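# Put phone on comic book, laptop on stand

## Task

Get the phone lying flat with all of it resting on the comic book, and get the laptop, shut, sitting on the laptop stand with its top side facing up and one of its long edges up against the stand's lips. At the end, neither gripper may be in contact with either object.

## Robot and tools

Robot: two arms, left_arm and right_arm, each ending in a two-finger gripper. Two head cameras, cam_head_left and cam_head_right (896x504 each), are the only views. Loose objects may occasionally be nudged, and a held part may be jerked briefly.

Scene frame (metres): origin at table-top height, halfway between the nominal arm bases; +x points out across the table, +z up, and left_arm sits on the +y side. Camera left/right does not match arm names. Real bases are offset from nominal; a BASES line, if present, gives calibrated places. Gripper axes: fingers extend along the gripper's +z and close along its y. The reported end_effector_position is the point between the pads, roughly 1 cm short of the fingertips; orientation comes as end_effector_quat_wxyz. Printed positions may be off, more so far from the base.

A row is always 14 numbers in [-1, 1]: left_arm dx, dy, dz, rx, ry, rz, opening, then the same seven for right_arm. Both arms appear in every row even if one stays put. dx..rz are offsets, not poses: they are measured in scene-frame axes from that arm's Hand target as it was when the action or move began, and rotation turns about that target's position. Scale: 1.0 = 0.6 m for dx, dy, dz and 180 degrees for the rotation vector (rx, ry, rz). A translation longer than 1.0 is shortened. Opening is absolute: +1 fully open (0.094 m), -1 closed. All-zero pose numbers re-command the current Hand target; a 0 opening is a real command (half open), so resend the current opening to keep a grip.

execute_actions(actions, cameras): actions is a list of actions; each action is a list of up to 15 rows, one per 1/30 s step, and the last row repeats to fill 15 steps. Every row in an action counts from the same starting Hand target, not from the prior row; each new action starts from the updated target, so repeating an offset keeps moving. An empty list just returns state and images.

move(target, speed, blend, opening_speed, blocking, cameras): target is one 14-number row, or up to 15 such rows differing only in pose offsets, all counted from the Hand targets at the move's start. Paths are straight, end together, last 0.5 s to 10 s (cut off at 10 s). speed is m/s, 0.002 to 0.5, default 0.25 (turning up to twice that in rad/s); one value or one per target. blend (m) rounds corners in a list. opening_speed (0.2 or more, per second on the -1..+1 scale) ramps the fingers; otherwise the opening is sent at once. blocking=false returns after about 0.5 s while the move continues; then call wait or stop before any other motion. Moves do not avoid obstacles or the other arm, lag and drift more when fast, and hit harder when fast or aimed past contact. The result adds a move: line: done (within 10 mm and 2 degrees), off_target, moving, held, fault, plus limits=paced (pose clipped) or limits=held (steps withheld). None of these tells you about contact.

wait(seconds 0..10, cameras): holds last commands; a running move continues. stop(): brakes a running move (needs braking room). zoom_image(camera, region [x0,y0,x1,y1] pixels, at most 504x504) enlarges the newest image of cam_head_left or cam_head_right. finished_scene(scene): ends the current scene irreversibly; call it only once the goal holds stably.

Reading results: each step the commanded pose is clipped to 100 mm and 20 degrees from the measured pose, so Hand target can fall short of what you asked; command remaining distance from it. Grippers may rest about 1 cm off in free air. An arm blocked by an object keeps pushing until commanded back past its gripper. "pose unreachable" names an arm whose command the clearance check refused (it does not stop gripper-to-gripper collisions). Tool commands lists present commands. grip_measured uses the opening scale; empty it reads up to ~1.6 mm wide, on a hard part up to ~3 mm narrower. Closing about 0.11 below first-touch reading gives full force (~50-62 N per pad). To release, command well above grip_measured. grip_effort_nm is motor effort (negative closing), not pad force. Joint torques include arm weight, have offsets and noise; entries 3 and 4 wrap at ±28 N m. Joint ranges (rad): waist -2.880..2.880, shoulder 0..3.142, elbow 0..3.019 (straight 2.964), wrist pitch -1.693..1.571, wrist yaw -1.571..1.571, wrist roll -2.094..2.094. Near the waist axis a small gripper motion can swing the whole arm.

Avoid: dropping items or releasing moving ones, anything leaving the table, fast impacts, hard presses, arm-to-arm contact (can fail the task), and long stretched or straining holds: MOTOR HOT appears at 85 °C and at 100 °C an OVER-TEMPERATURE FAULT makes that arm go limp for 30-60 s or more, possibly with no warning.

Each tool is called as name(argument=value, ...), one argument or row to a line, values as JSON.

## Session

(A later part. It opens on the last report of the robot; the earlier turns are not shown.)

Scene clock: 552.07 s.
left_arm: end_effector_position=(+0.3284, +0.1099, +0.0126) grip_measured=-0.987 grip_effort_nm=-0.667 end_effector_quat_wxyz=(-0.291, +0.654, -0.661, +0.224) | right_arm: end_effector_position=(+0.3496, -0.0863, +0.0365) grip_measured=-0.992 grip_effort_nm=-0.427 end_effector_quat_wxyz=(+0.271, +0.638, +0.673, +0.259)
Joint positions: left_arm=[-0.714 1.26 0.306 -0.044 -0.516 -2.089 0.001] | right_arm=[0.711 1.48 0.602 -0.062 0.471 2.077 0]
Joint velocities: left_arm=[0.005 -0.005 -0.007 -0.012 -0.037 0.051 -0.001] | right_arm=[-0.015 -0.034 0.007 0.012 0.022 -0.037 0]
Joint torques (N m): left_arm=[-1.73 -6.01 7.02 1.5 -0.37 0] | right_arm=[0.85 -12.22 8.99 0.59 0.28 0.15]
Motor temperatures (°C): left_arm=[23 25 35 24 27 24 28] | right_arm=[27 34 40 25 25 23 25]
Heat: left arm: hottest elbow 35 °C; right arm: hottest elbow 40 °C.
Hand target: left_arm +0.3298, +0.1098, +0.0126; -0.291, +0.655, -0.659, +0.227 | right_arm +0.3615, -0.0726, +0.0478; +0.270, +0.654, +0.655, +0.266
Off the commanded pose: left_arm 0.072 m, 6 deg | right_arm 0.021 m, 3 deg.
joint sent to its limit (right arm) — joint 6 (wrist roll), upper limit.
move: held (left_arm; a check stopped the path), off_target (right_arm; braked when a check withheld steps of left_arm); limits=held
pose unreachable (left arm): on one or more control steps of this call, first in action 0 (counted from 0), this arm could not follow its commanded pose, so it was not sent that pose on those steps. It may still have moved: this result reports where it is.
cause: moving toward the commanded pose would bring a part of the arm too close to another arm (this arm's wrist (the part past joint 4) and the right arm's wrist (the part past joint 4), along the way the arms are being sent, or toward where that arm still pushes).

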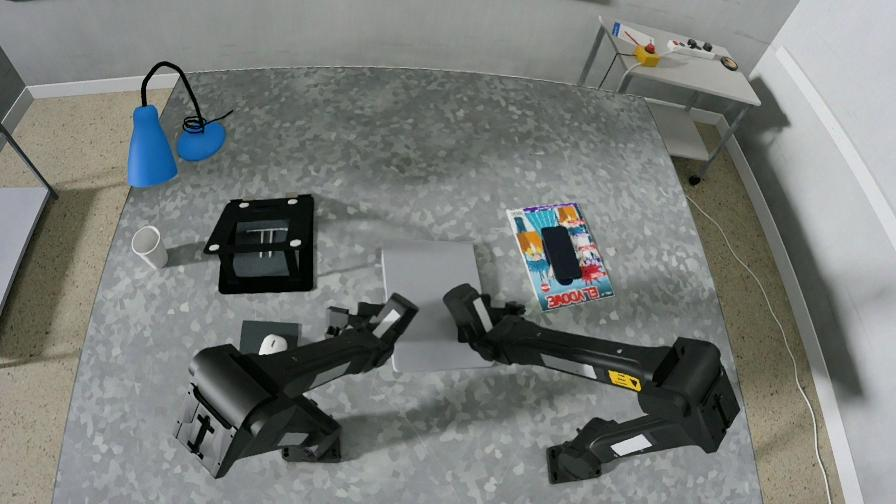

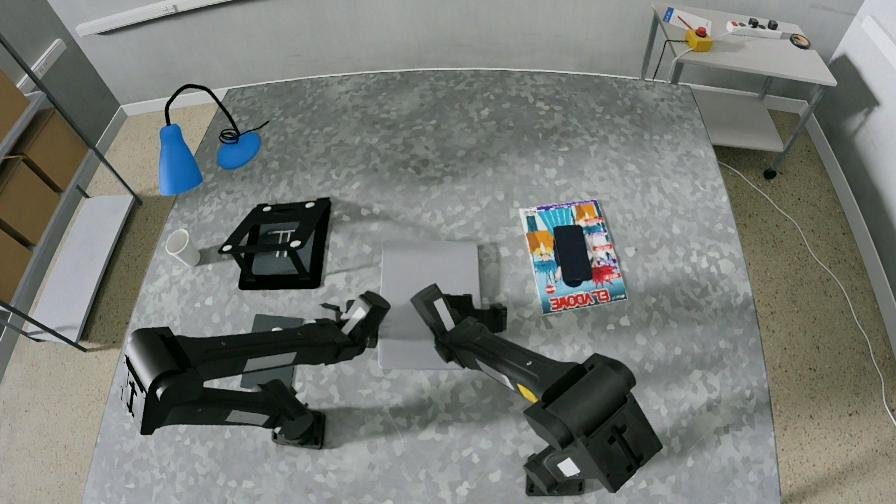

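execute_actions(
  actions=[],
)

Scene clock: 562.13 s.
left_arm: end_effector_position=(+0.3284, +0.1099, +0.0126) grip_measured=-0.987 grip_effort_nm=-0.662 end_effector_quat_wxyz=(-0.291, +0.654, -0.661, +0.224) | right_arm: end_effector_position=(+0.3496, -0.0863, +0.0365) grip_measured=-0.992 grip_effort_nm=-0.427 end_effector_quat_wxyz=(+0.271, +0.638, +0.673, +0.259)
Joint positions: left_arm=[-0.714 1.26 0.306 -0.044 -0.516 -2.089 0.001] | right_arm=[0.711 1.48 0.602 -0.062 0.471 2.077 0]
Joint velocities: left_arm=[-0.005 -0.015 -0.012 0.002 -0.037 -0.037 -0.001] | right_arm=[-0.005 0.005 -0.017 -0.017 -0.022 -0.007 0]
Joint torques (N m): left_arm=[-0.79 -6.77 7.13 1.46 -0.33 0.06] | right_arm=[0.79 -11.22 9.07 0.58 0.27 0.15]
Motor temperatures (°C): left_arm=[23 25 34 24 27 24 28] | right_arm=[27 34 40 25 24 23 25]
Heat: left arm: hottest elbow 34 °C; right arm: hottest elbow 40 °C.
Hand target: left_arm +0.3298, +0.1098, +0.0126; -0.291, +0.655, -0.659, +0.227 | right_arm +0.3615, -0.0726, +0.0478; +0.270, +0.654, +0.655, +0.266
Tool commands: left_gripper/opening=-1.0 right_gripper/opening=-1.0
Off the commanded pose: left_arm 0.072 m, 6 deg | right_arm 0.021 m, 3 deg.

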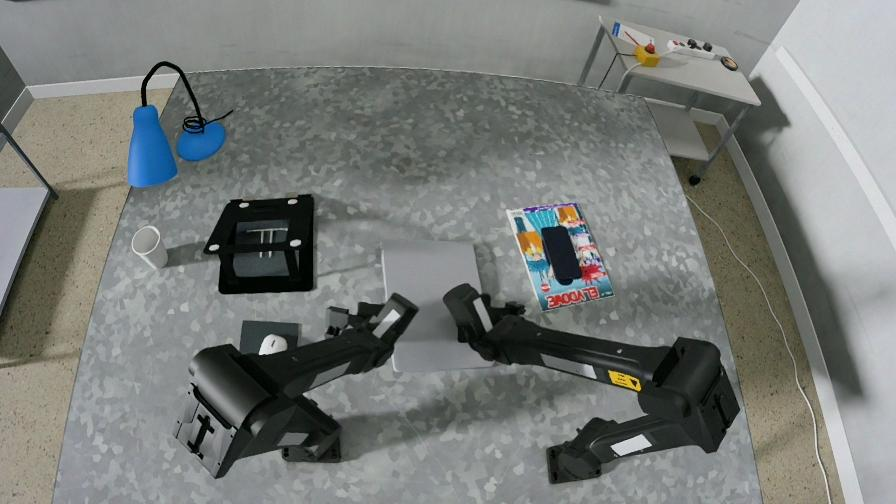

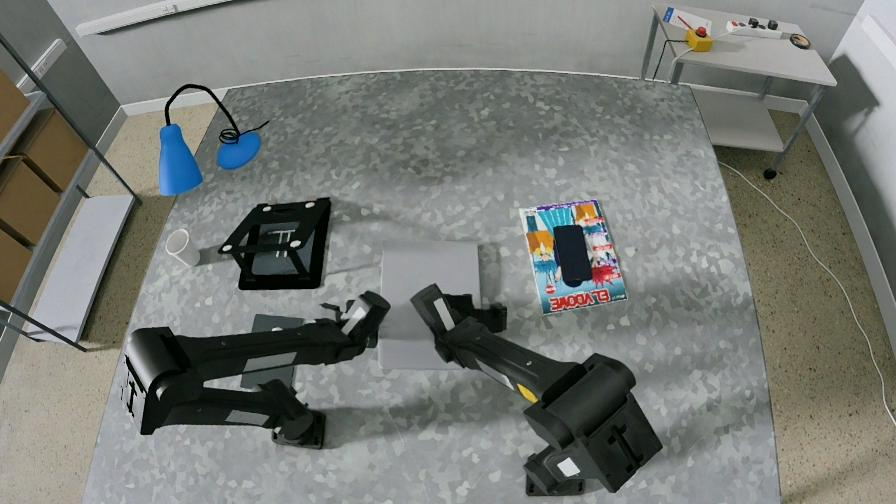

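zoom_image(
  camera="cam_head_right",
  region=[200, 180, 360, 310],
)

zoom_image(
  camera="cam_head_left",
  region=[180, 180, 340, 310],
)

Scaled by 3.150.

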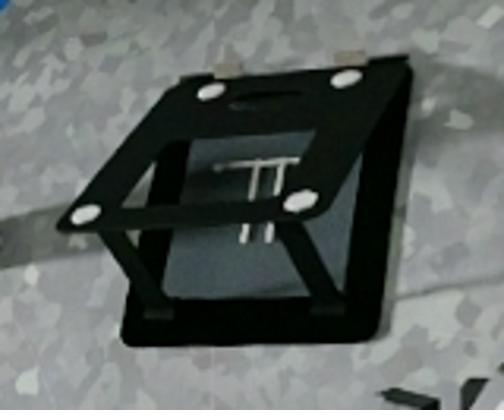

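Scaled by 3.150.

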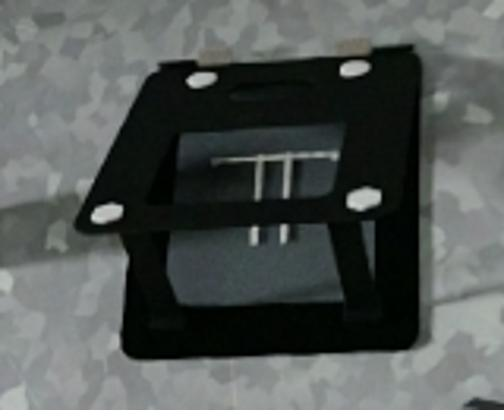

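move(
  target=[
    [0,0.1,0.08,0,0,0,-1,0,-0.1,0.12,0,0,0,-1],
    [0.05,0.15,0.28,0.252,0.131,-0.437,-1,-0.1,-0.22,0.28,-0.252,0.131,0.437,-1],
  ],
  speed=0.15,
  blend=0.03,
)

Scene clock: 605.50 s.
left_arm: end_effector_position=(+0.3408, +0.1969, +0.1509) grip_measured=-0.987 grip_effort_nm=-0.667 end_effector_quat_wxyz=(+0.145, +0.022, +0.989, +0.027) | right_arm: end_effector_position=(+0.2824, -0.2051, +0.1907) grip_measured=-0.992 grip_effort_nm=-0.422 end_effector_quat_wxyz=(+0.111, -0.003, +0.994, -0.008)
Joint positions: left_arm=[-0.231 1.003 0.738 -1.029 -0.103 -0.142 0.001] | right_arm=[0.377 1.079 0.906 -1.196 0.097 0.367 0]
Joint velocities: left_arm=[-0.005 -0.005 -0.002 -0.007 -0.007 -0.007 -0.002] | right_arm=[0.015 -0.005 0.012 -0.007 0.022 0.007 -0.001]
Joint torques (N m): left_arm=[-0.56 -5.36 17.52 0.42 -0.13 0.17] | right_arm=[-0.26 -7.53 13.22 0.16 0.14 0.07]
Motor temperatures (°C): left_arm=[23 25 34 24 27 23 28] | right_arm=[26 33 42 25 24 23 25]
Heat: left arm: hottest elbow 34 °C; right arm: hottest elbow 42 °C.
Hand target: left_arm +0.3641, +0.1977, +0.1789; +0.169, +0.018, +0.985, +0.025 | right_arm +0.3008, -0.2027, +0.2164; +0.134, +0.001, +0.991, +0.000
Off the commanded pose: left_arm 0.035 m, 3 deg | right_arm 0.032 m, 2 deg.
move: off_target (left_arm, right_arm)

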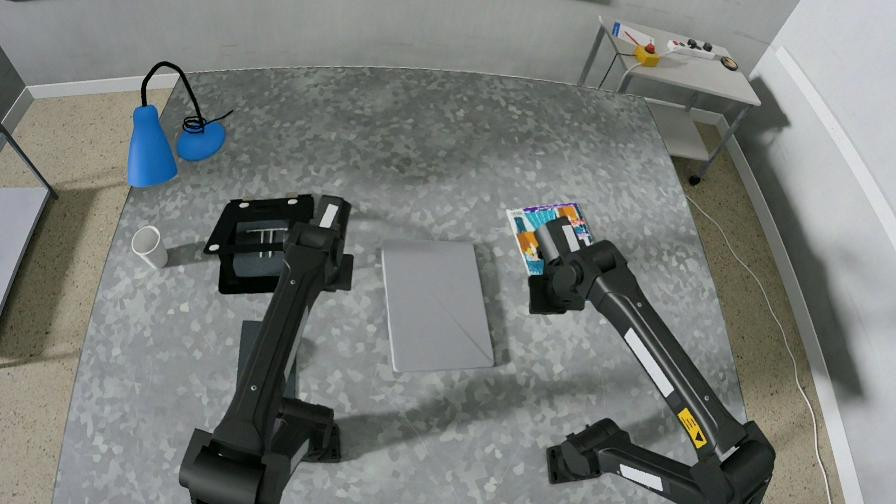

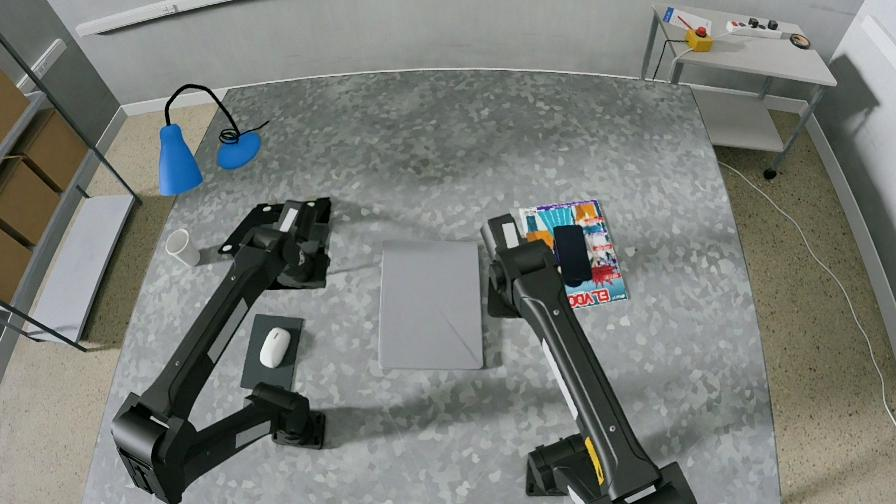

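move(
  target=[
    [0.327,0,-0.048,0,0,0,-1,-0.12,0.05,-0.05,0,0,0,-1],
    [0.327,-0.18,-0.1,0,0,0,-1,-0.268,0.154,-0.15,0,0,0,-1],
  ],
  speed=0.2,
  blend=0.03,
)

Scene clock: 613.87 s.
left_arm: end_effector_position=(+0.5287, +0.0989, +0.0963) grip_measured=-0.987 grip_effort_nm=-0.662 end_effector_quat_wxyz=(+0.137, +0.022, +0.990, +0.033) | right_arm: end_effector_position=(+0.1414, -0.1102, +0.1332) grip_measured=-0.992 grip_effort_nm=-0.422 end_effector_quat_wxyz=(+0.133, +0.005, +0.991, +0.003)
Joint positions: left_arm=[-0.358 1.639 1.176 -0.865 -0.145 -0.266 0.001] | right_arm=[1.012 0.955 0.672 -1.14 0.223 1.01 0]
Joint velocities: left_arm=[-0.005 -0.005 -0.002 -0.012 -0.022 -0.022 0.001] | right_arm=[-0.015 0.005 -0.007 -0.022 -0.007 -0.037 0]
Joint torques (N m): left_arm=[-2.08 -15.38 15.97 1.2 -0.26 -0.09] | right_arm=[1.44 -4.01 7.41 0.76 0.3 0.28]
Motor temperatures (°C): left_arm=[23 25 36 24 27 23 28] | right_arm=[26 33 42 25 24 23 25]
Heat: left arm: hottest elbow 36 °C; right arm: hottest elbow 42 °C.
Hand target: left_arm +0.5579, +0.0865, +0.1179; +0.169, +0.018, +0.985, +0.024 | right_arm +0.1386, -0.1088, +0.1251; +0.130, +0.001, +0.992, -0.003
Off the commanded pose: left_arm 0.040 m, 4 deg | right_arm 0.007 m, 1 deg.
move: off_target (left_arm)

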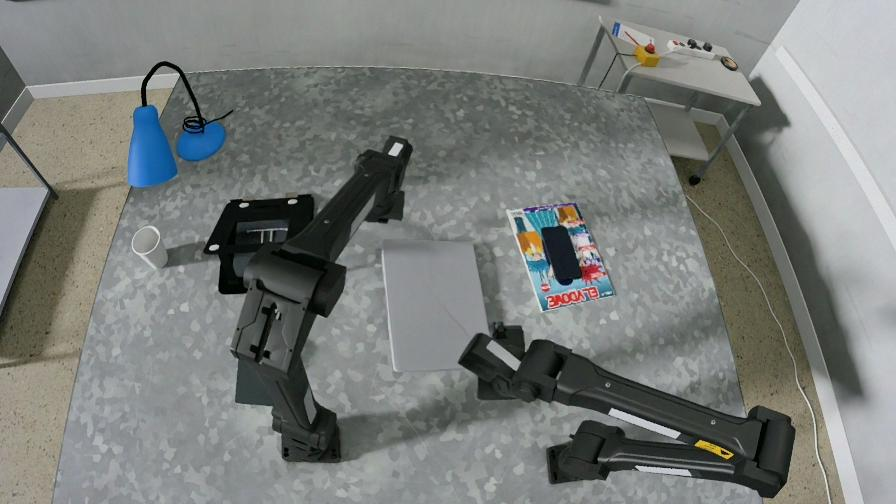

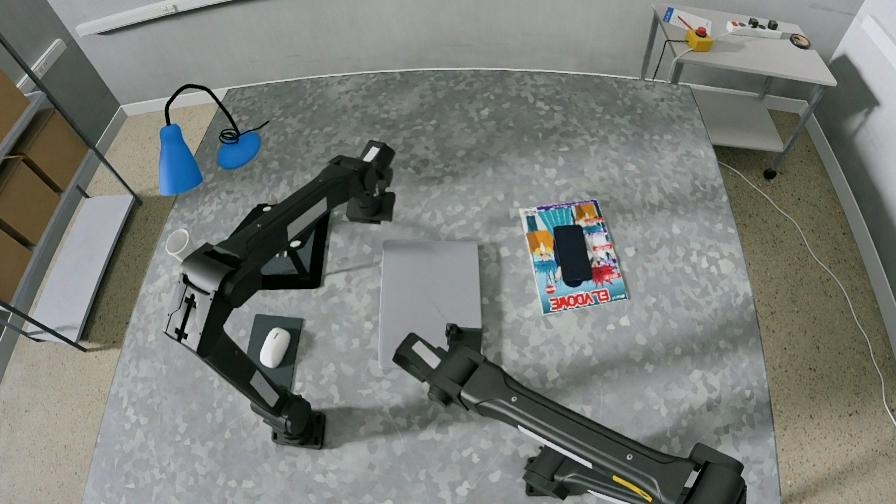

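move(
  target=[
    [0.05,0,-0.03,0,0,0,-1,-0.01,0,-0.1,0,0,0,-1],
    [0.05,0,-0.12,0,0,0,-1,-0.01,0,-0.17,0,0,0,-1],
  ],
  speed=0.12,
  blend=0.02,
)

Scene clock: 618.27 s.
left_arm: end_effector_position=(+0.5728, +0.0838, +0.0417) grip_measured=-0.987 grip_effort_nm=-0.662 end_effector_quat_wxyz=(+0.156, +0.021, +0.987, +0.027) | right_arm: end_effector_position=(+0.1372, -0.1082, +0.0309) grip_measured=-0.992 grip_effort_nm=-0.422 end_effector_quat_wxyz=(+0.133, +0.005, +0.991, +0.004)
Joint positions: left_arm=[-0.358 1.799 1.223 -0.71 -0.145 -0.265 0.001] | right_arm=[1.031 1.129 0.476 -0.774 0.226 1.029 0]
Joint velocities: left_arm=[-0.015 -0.015 0.012 -0.002 -0.051 -0.007 0] | right_arm=[-0.015 0.015 -0.007 -0.022 0.081 -0.022 0]
Joint torques (N m): left_arm=[-0.09 -17.73 11.38 1.22 -0.11 0.03] | right_arm=[1.26 -4.78 6 0.75 0.3 0.21]
Motor temperatures (°C): left_arm=[23 25 37 24 27 23 28] | right_arm=[26 33 42 25 24 23 25]
Heat: left arm: hottest elbow 37 °C; right arm: hottest elbow 42 °C.
Hand target: left_arm +0.5868, +0.0860, +0.0459; +0.169, +0.018, +0.985, +0.024 | right_arm +0.1333, -0.1100, +0.0231; +0.130, +0.001, +0.992, -0.003
Off the commanded pose: left_arm 0.016 m, 2 deg | right_arm 0.009 m, 1 deg.
move: off_target (left_arm)

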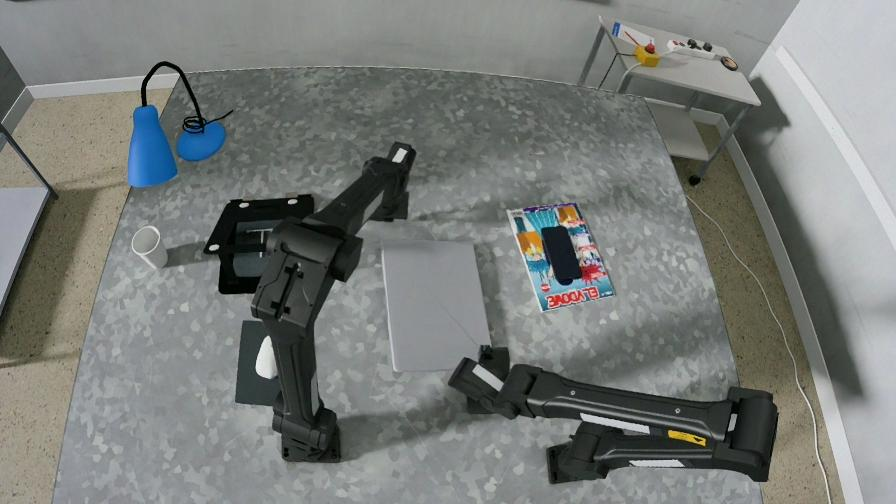

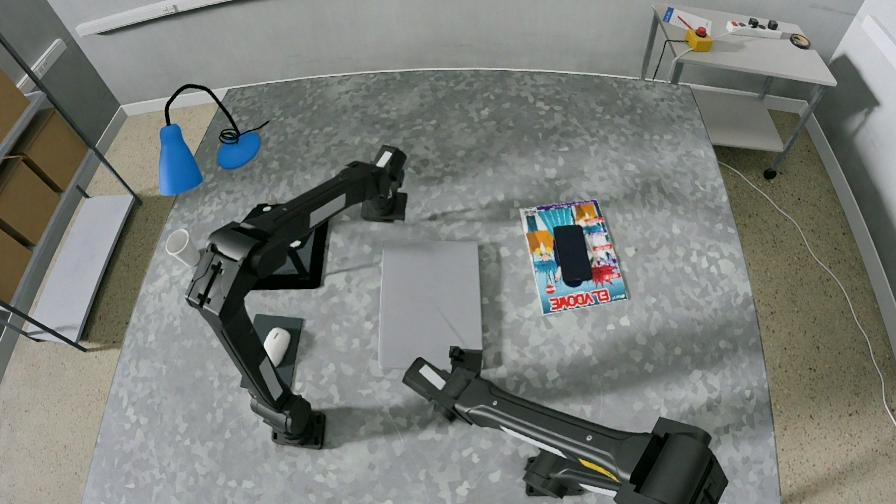

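move(
  target=[
    [0,0,-0.05,0,0,0,-1,0,0.0,-0.02,0,0,0,-1],
    [-0.07,0,-0.05,0,0,0,-1,0.05,0.0,-0.02,0,0,0,-1],
  ],
  speed=0.08,
)

Scene clock: 622.40 s.
left_arm: end_effector_position=(+0.5512, +0.0907, +0.0154) grip_measured=-0.987 grip_effort_nm=-0.662 end_effector_quat_wxyz=(+0.167, +0.017, +0.986, +0.025) | right_arm: end_effector_position=(+0.1542, -0.1160, +0.0114) grip_measured=-0.992 grip_effort_nm=-0.422 end_effector_quat_wxyz=(+0.128, -0.003, +0.992, -0.004)
Joint positions: left_arm=[-0.36 1.783 1.109 -0.592 -0.149 -0.275 0.001] | right_arm=[0.953 1.2 0.461 -0.687 0.214 0.936 0]
Joint velocities: left_arm=[-0.005 -0.015 0.007 -0.012 0.051 -0.066 0.001] | right_arm=[0.005 -0.024 -0.002 -0.002 -0.095 -0.037 -0.001]
Joint torques (N m): left_arm=[-2.08 -19.25 6.93 1.21 -0.19 -0.07] | right_arm=[-0.73 -4.78 7.82 0.88 0.19 0.07]
Motor temperatures (°C): left_arm=[23 25 37 24 27 23 28] | right_arm=[26 33 41 25 24 23 25]
Heat: left arm: hottest elbow 37 °C; right arm: hottest elbow 41 °C.
Hand target: left_arm +0.5445, +0.0867, +0.0164; +0.169, +0.018, +0.985, +0.024 | right_arm +0.1636, -0.1105, +0.0113; +0.130, +0.001, +0.991, -0.002
Off the commanded pose: left_arm 0.008 m, 0 deg | right_arm 0.011 m, 1 deg.
move: off_target (right_arm)

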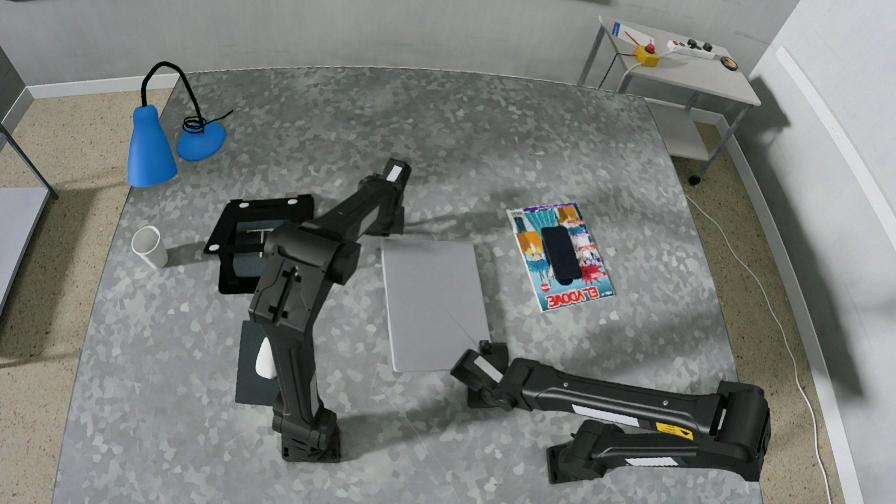

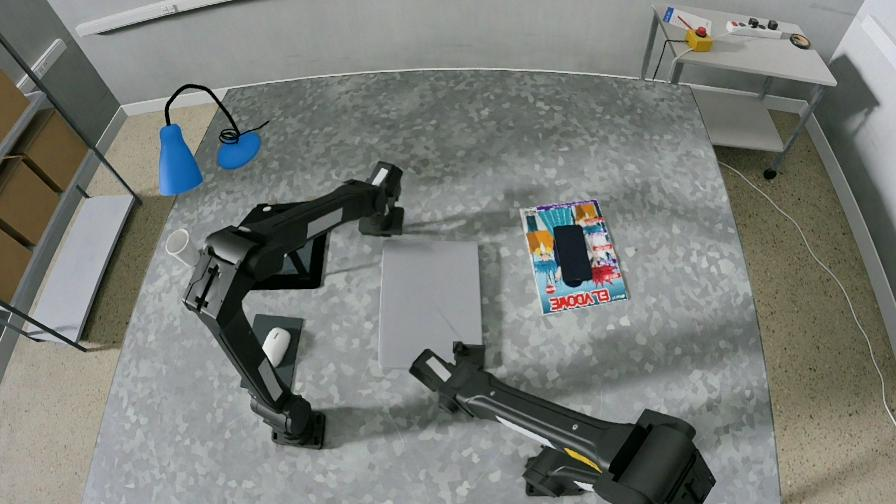

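move(
  target=[
    [-0.0275,-0.003,0.005,0,0,0,-1,0.014,0.009,0.01,0,0,0,-1],
    [-0.079,0.068,0.005,0,0,0,-1,0.065,-0.0625,0.01,0,0,0,-1],
    [-0.154,0.14,0.005,0,0,0,-1,0.124,-0.101,0.01,0,0,0,-1],
  ],
  speed=0.06,
  blend=0.02,
)

Scene clock: 637.73 s.
left_arm: end_effector_position=(+0.4516, +0.1664, +0.0140) grip_measured=-0.987 grip_effort_nm=-0.657 end_effector_quat_wxyz=(+0.158, +0.022, +0.987, +0.027) | right_arm: end_effector_position=(+0.2193, -0.1793, +0.0120) grip_measured=-0.992 grip_effort_nm=-0.422 end_effector_quat_wxyz=(+0.122, -0.003, +0.993, -0.007)
Joint positions: left_arm=[-0.254 1.535 0.774 -0.507 -0.115 -0.164 0.001] | right_arm=[0.575 1.203 0.465 -0.634 0.144 0.56 0]
Joint velocities: left_arm=[0.015 -0.015 -0.012 -0.007 -0.022 0.007 -0.002] | right_arm=[-0.005 -0.024 0.007 0.007 -0.007 -0.037 0]
Joint torques (N m): left_arm=[0.85 -14.56 7.2 1.17 0 0.06] | right_arm=[-0.5 -5.19 9.32 0.84 0.11 0.11]
Motor temperatures (°C): left_arm=[23 26 35 24 27 23 28] | right_arm=[26 32 41 25 24 23 25]
Heat: left arm: hottest elbow 35 °C; right arm: hottest elbow 41 °C.
Hand target: left_arm +0.4530, +0.1721, +0.0203; +0.169, +0.018, +0.985, +0.024 | right_arm +0.2382, -0.1719, +0.0186; +0.132, +0.001, +0.991, -0.001
Off the commanded pose: left_arm 0.007 m, 1 deg | right_arm 0.021 m, 1 deg.
move: off_target (right_arm); blend cut to 0.0085 m at target 1

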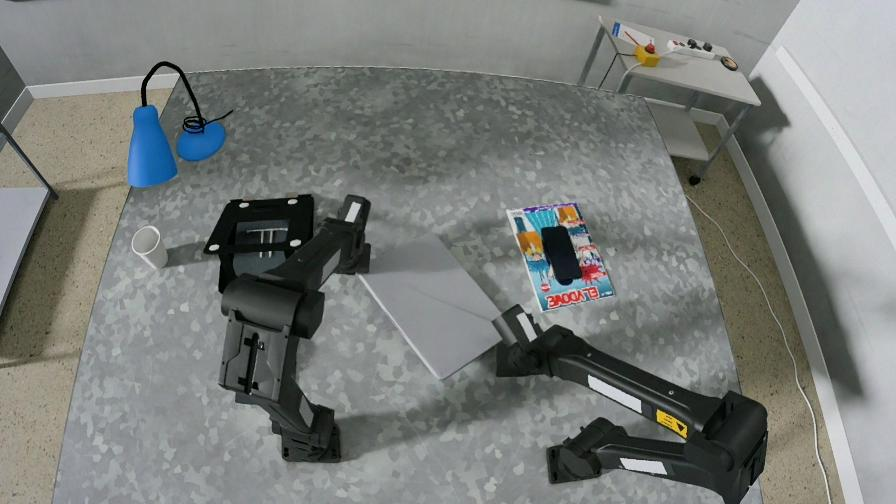

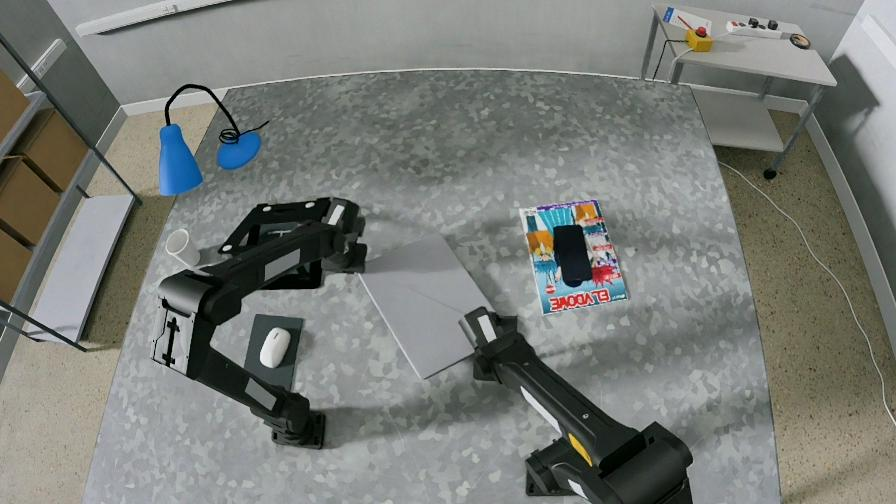

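move(
  target=[
    [-0.09,0.043,0.003,0,0,0,-1,0.072,-0.027,0.003,0,0,0,-1],
    [-0.177,0.058,0.003,0,0,0,-1,0.158,-0.042,0.003,0,0,0,-1],
    [-0.265,0.048,0.003,0,0,0,-1,0.247,-0.033,0.003,0,0,0,-1],
  ],
  speed=0.06,
  blend=0.02,
)

Scene clock: 646.07 s.
left_arm: end_effector_position=(+0.3004, +0.2056, +0.0236) grip_measured=-0.987 grip_effort_nm=-0.662 end_effector_quat_wxyz=(+0.171, +0.015, +0.985, +0.024) | right_arm: end_effector_position=(+0.3625, -0.1968, +0.0137) grip_measured=-0.992 grip_effort_nm=-0.422 end_effector_quat_wxyz=(+0.121, -0.002, +0.993, -0.005)
Joint positions: left_arm=[-0.234 1.047 0.377 -0.572 -0.11 -0.156 0.001] | right_arm=[0.317 1.523 0.777 -0.597 0.085 0.309 0]
Joint velocities: left_arm=[-0.015 0.005 -0.002 -0.032 -0.022 0.051 0.001] | right_arm=[0.005 -0.024 0.002 -0.007 -0.037 -0.051 0]
Joint torques (N m): left_arm=[-2.37 -6.59 7.94 0.47 -0.24 -0.05] | right_arm=[-0.44 -10.93 10.09 0.68 0.01 0.1]
Motor temperatures (°C): left_arm=[23 26 34 24 27 23 28] | right_arm=[26 32 41 25 24 23 25]
Heat: left arm: hottest elbow 34 °C; right arm: hottest elbow 41 °C.
Hand target: left_arm +0.2947, +0.2032, +0.0232; +0.169, +0.018, +0.985, +0.024 | right_arm +0.3868, -0.1938, +0.0204; +0.134, +0.001, +0.991, +0.000
Off the commanded pose: left_arm 0.008 m, 0 deg | right_arm 0.025 m, 1 deg.
move: off_target (right_arm)

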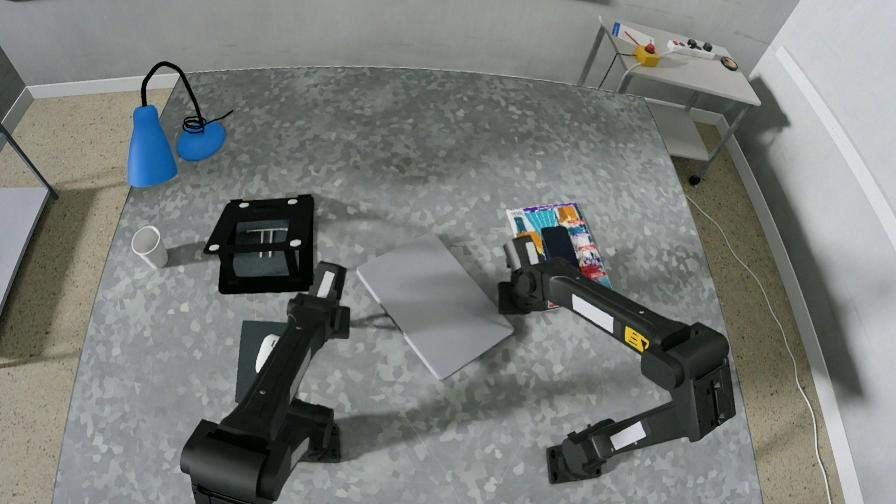

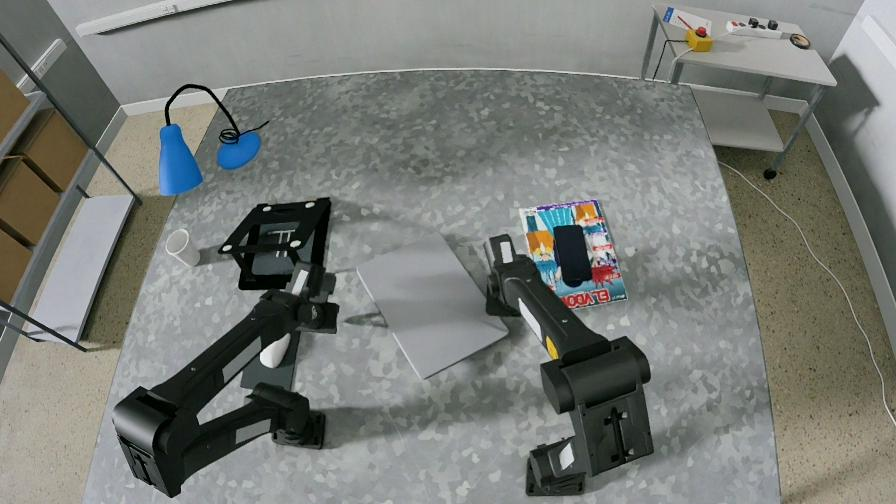

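move(
  target=[
    [0.142,0.053,0.01,0,0,0,-1,-0.145,-0.052,0.01,0,0,0,-1],
    [0.304,-0.005,0.005,0,0,0,-1,-0.278,-0.01,0.005,0,0,0,-1],
    [0.279,-0.06,-0.005,0,0,0,-1,-0.241,0.043,0,0,0,0,-1],
  ],
  speed=0.12,
  blend=0.02,
)

Scene clock: 668.63 s.
left_arm: end_effector_position=(+0.4411, +0.1747, +0.0132) grip_measured=-0.987 grip_effort_nm=-0.662 end_effector_quat_wxyz=(+0.153, +0.017, +0.988, +0.028) | right_arm: end_effector_position=(+0.2250, -0.1802, +0.0122) grip_measured=-0.992 grip_effort_nm=-0.432 end_effector_quat_wxyz=(+0.120, +0.002, +0.993, -0.009)
Joint positions: left_arm=[-0.239 1.514 0.748 -0.513 -0.113 -0.159 0.001] | right_arm=[0.56 1.22 0.479 -0.636 0.142 0.555 0]
Joint velocities: left_arm=[0.015 -0.005 0.002 0.007 0.037 0.051 0] | right_arm=[0.005 -0.005 0.012 -0.012 -0.139 0.007 0.001]
Joint torques (N m): left_arm=[-2.61 -11.22 11.82 1.21 -0.13 -0.07] | right_arm=[1.55 -5.66 9.65 0.68 0.23 0.27]
Motor temperatures (°C): left_arm=[23 26 34 24 26 23 28] | right_arm=[26 32 42 25 24 23 25]
Heat: left arm: hottest elbow 34 °C; right arm: hottest elbow 42 °C.
Hand target: left_arm +0.4613, +0.1649, +0.0189; +0.169, +0.018, +0.985, +0.024 | right_arm +0.2420, -0.1657, +0.0208; +0.133, +0.001, +0.991, -0.001
Off the commanded pose: left_arm 0.023 m, 2 deg | right_arm 0.023 m, 2 deg.
move: off_target (left_arm, right_arm); blend cut to 0.0194 m at target 2

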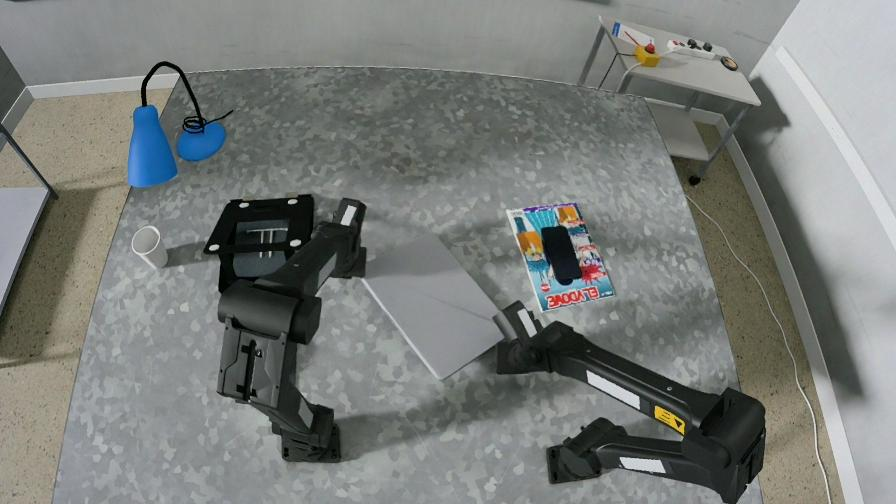

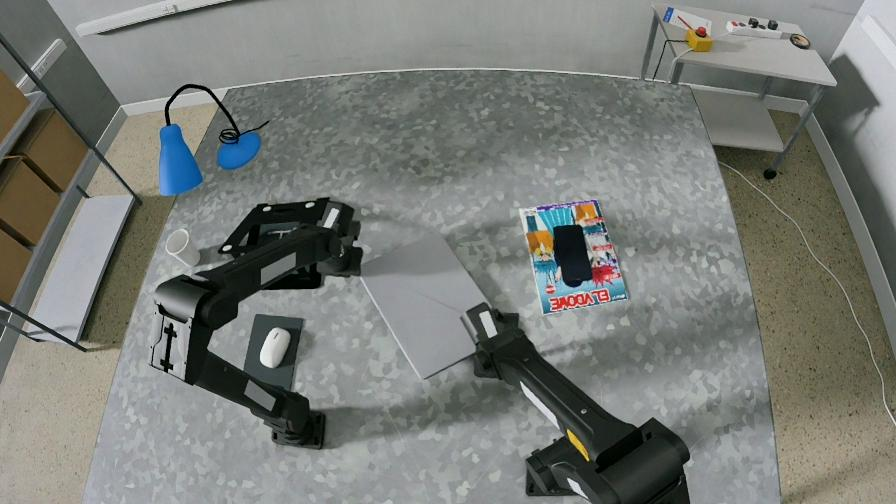

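move(
  target=[
    [-0.094,-0.015,0.002,0,0,0,-1,0.095,0.006,0.002,0,0,0,-1],
    [-0.165,0,0.002,0,0,0,-1,0.167,-0.007,0.002,0,0,0,-1],
    [-0.239,-0.007,0.002,0,0,0,-1,0.24,-0.002,0.002,0,0,0,-1],
  ],
  speed=0.06,
  blend=0.01,
)

Scene clock: 676.33 s.
left_arm: end_effector_position=(+0.3240, +0.1649, +0.0205) grip_measured=-0.987 grip_effort_nm=-0.662 end_effector_quat_wxyz=(+0.170, +0.015, +0.985, +0.024) | right_arm: end_effector_position=(+0.3568, -0.1804, +0.0133) grip_measured=-0.992 grip_effort_nm=-0.422 end_effector_quat_wxyz=(+0.115, +0.003, +0.993, -0.012)
Joint positions: left_arm=[-0.375 1.181 0.454 -0.534 -0.154 -0.291 0.001] | right_arm=[0.369 1.533 0.789 -0.621 0.107 0.369 0]
Joint velocities: left_arm=[0.005 0.005 0.012 0.022 -0.022 -0.051 0.001] | right_arm=[0.005 -0.005 -0.007 -0.007 -0.037 -0.007 -0.001]
Joint torques (N m): left_arm=[-2.49 -8.35 7.68 0.51 -0.28 -0.09] | right_arm=[0.21 -10.7 10.89 0.91 -0.21 0.09]
Motor temperatures (°C): left_arm=[23 26 34 24 26 23 28] | right_arm=[26 32 42 25 24 23 25]
Heat: left arm: hottest elbow 34 °C; right arm: hottest elbow 42 °C.
Hand target: left_arm +0.3181, +0.1627, +0.0212; +0.169, +0.018, +0.985, +0.024 | right_arm +0.3864, -0.1691, +0.0217; +0.134, +0.001, +0.991, +0.000
Off the commanded pose: left_arm 0.007 m, 0 deg | right_arm 0.033 m, 2 deg.
move: off_target (right_arm)

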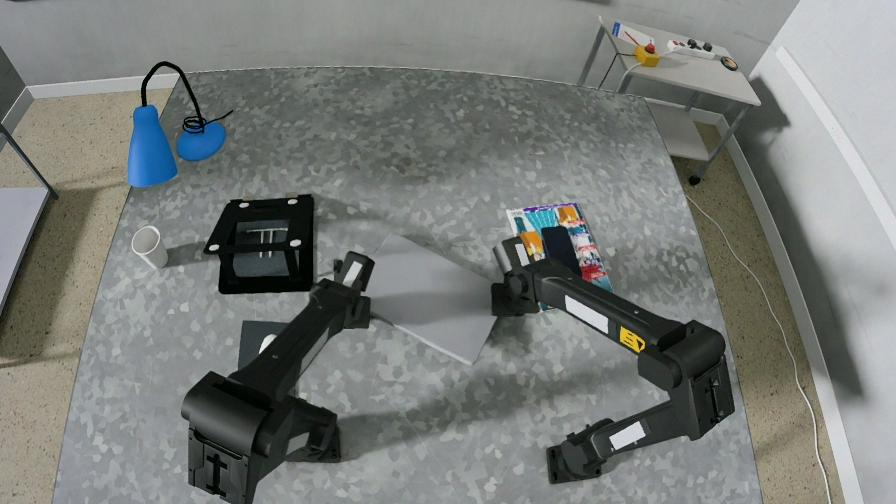

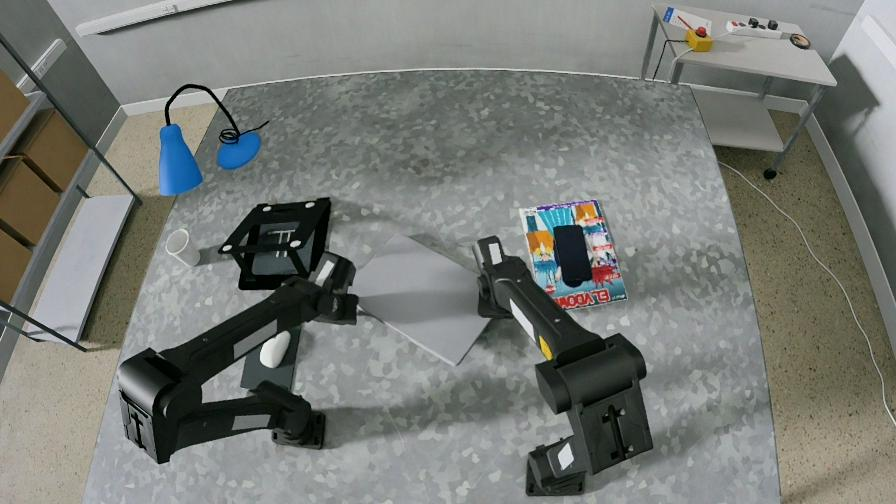

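move(
  target=[
    [-0.047,-0.021,0,0,0,0,-1,0.04,0.023,0,0,0,0,-1],
    [-0.088,-0.04,0,0,0,0,-1,0.1,0.05,0,0,0,0,-1],
  ],
  speed=0.06,
  blend=0.01,
)

Scene clock: 680.40 s.
left_arm: end_effector_position=(+0.2708, +0.1401, +0.0217) grip_measured=-0.987 grip_effort_nm=-0.657 end_effector_quat_wxyz=(+0.170, +0.015, +0.985, +0.023) | right_arm: end_effector_position=(+0.4239, -0.1541, +0.0146) grip_measured=-0.992 grip_effort_nm=-0.418 end_effector_quat_wxyz=(+0.122, +0.003, +0.992, -0.009)
Joint positions: left_arm=[-0.571 1.049 0.376 -0.621 -0.209 -0.483 0.001] | right_arm=[0.369 1.684 0.986 -0.65 0.107 0.369 0]
Joint velocities: left_arm=[-0.005 -0.015 -0.007 -0.002 0.022 0.037 -0.001] | right_arm=[0.015 -0.005 -0.002 -0.012 0.022 -0.007 -0.001]
Joint torques (N m): left_arm=[-2.32 -6.48 8.09 0.43 -0.33 -0.09] | right_arm=[0.97 -13.92 11.1 0.4 -0.13 0.16]
Motor temperatures (°C): left_arm=[23 26 34 24 26 23 28] | right_arm=[26 32 43 25 24 23 25]
Heat: left arm: hottest elbow 34 °C; right arm: hottest elbow 43 °C.
Hand target: left_arm +0.2654, +0.1394, +0.0217; +0.170, +0.018, +0.985, +0.023 | right_arm +0.4468, -0.1400, +0.0209; +0.134, +0.001, +0.991, +0.000
Off the commanded pose: left_arm 0.006 m, 0 deg | right_arm 0.028 m, 2 deg.
move: off_target (right_arm)

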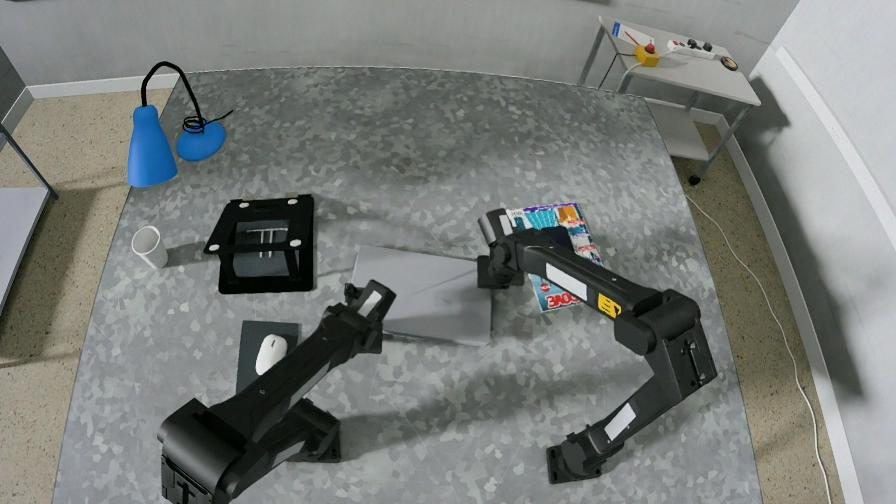

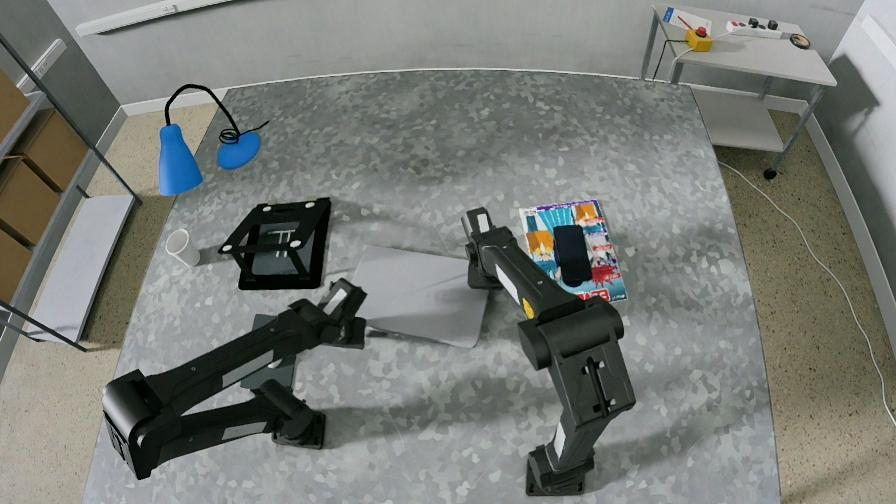

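move(
  target=[-0.02,-0.035,0,0,0,0,-1,0.02,0.045,0,0,0,0,-1],
  speed=0.06,
)

Scene clock: 683.77 s.
left_arm: end_effector_position=(+0.2557, +0.1204, +0.0214) grip_measured=-0.987 grip_effort_nm=-0.662 end_effector_quat_wxyz=(+0.171, +0.015, +0.985, +0.021) | right_arm: end_effector_position=(+0.4416, -0.1427, +0.0152) grip_measured=-0.992 grip_effort_nm=-0.418 end_effector_quat_wxyz=(+0.123, +0.012, +0.992, -0.015)
Joint positions: left_arm=[-0.687 1.049 0.376 -0.645 -0.238 -0.597 0.001] | right_arm=[0.382 1.73 1.052 -0.675 0.122 0.398 0]
Joint velocities: left_arm=[-0.005 -0.015 -0.007 -0.002 -0.066 -0.081 0] | right_arm=[-0.005 -0.005 -0.007 0.002 0.007 -0.007 0]
Joint torques (N m): left_arm=[-2.49 -5.83 8.79 0.42 -0.36 -0.1] | right_arm=[3.08 -14.62 11.23 0.43 -0.3 0.24]
Motor temperatures (°C): left_arm=[23 26 34 24 27 23 28] | right_arm=[26 33 43 25 24 23 25]
Heat: left arm: hottest elbow 34 °C; right arm: hottest elbow 43 °C.
Hand target: left_arm +0.2532, +0.1185, +0.0219; +0.170, +0.018, +0.985, +0.023 | right_arm +0.4590, -0.1133, +0.0205; +0.133, +0.001, +0.991, -0.001
Off the commanded pose: left_arm 0.003 m, 0 deg | right_arm 0.035 m, 2 deg.
move: off_target (right_arm)

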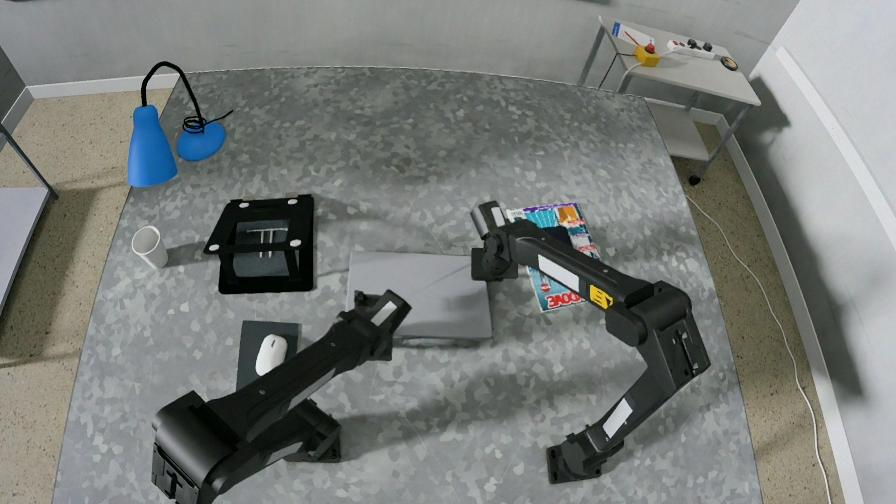

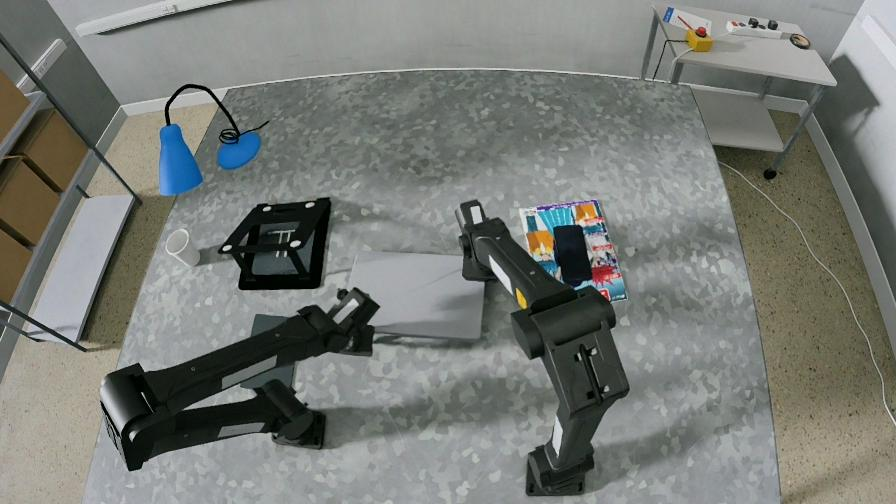

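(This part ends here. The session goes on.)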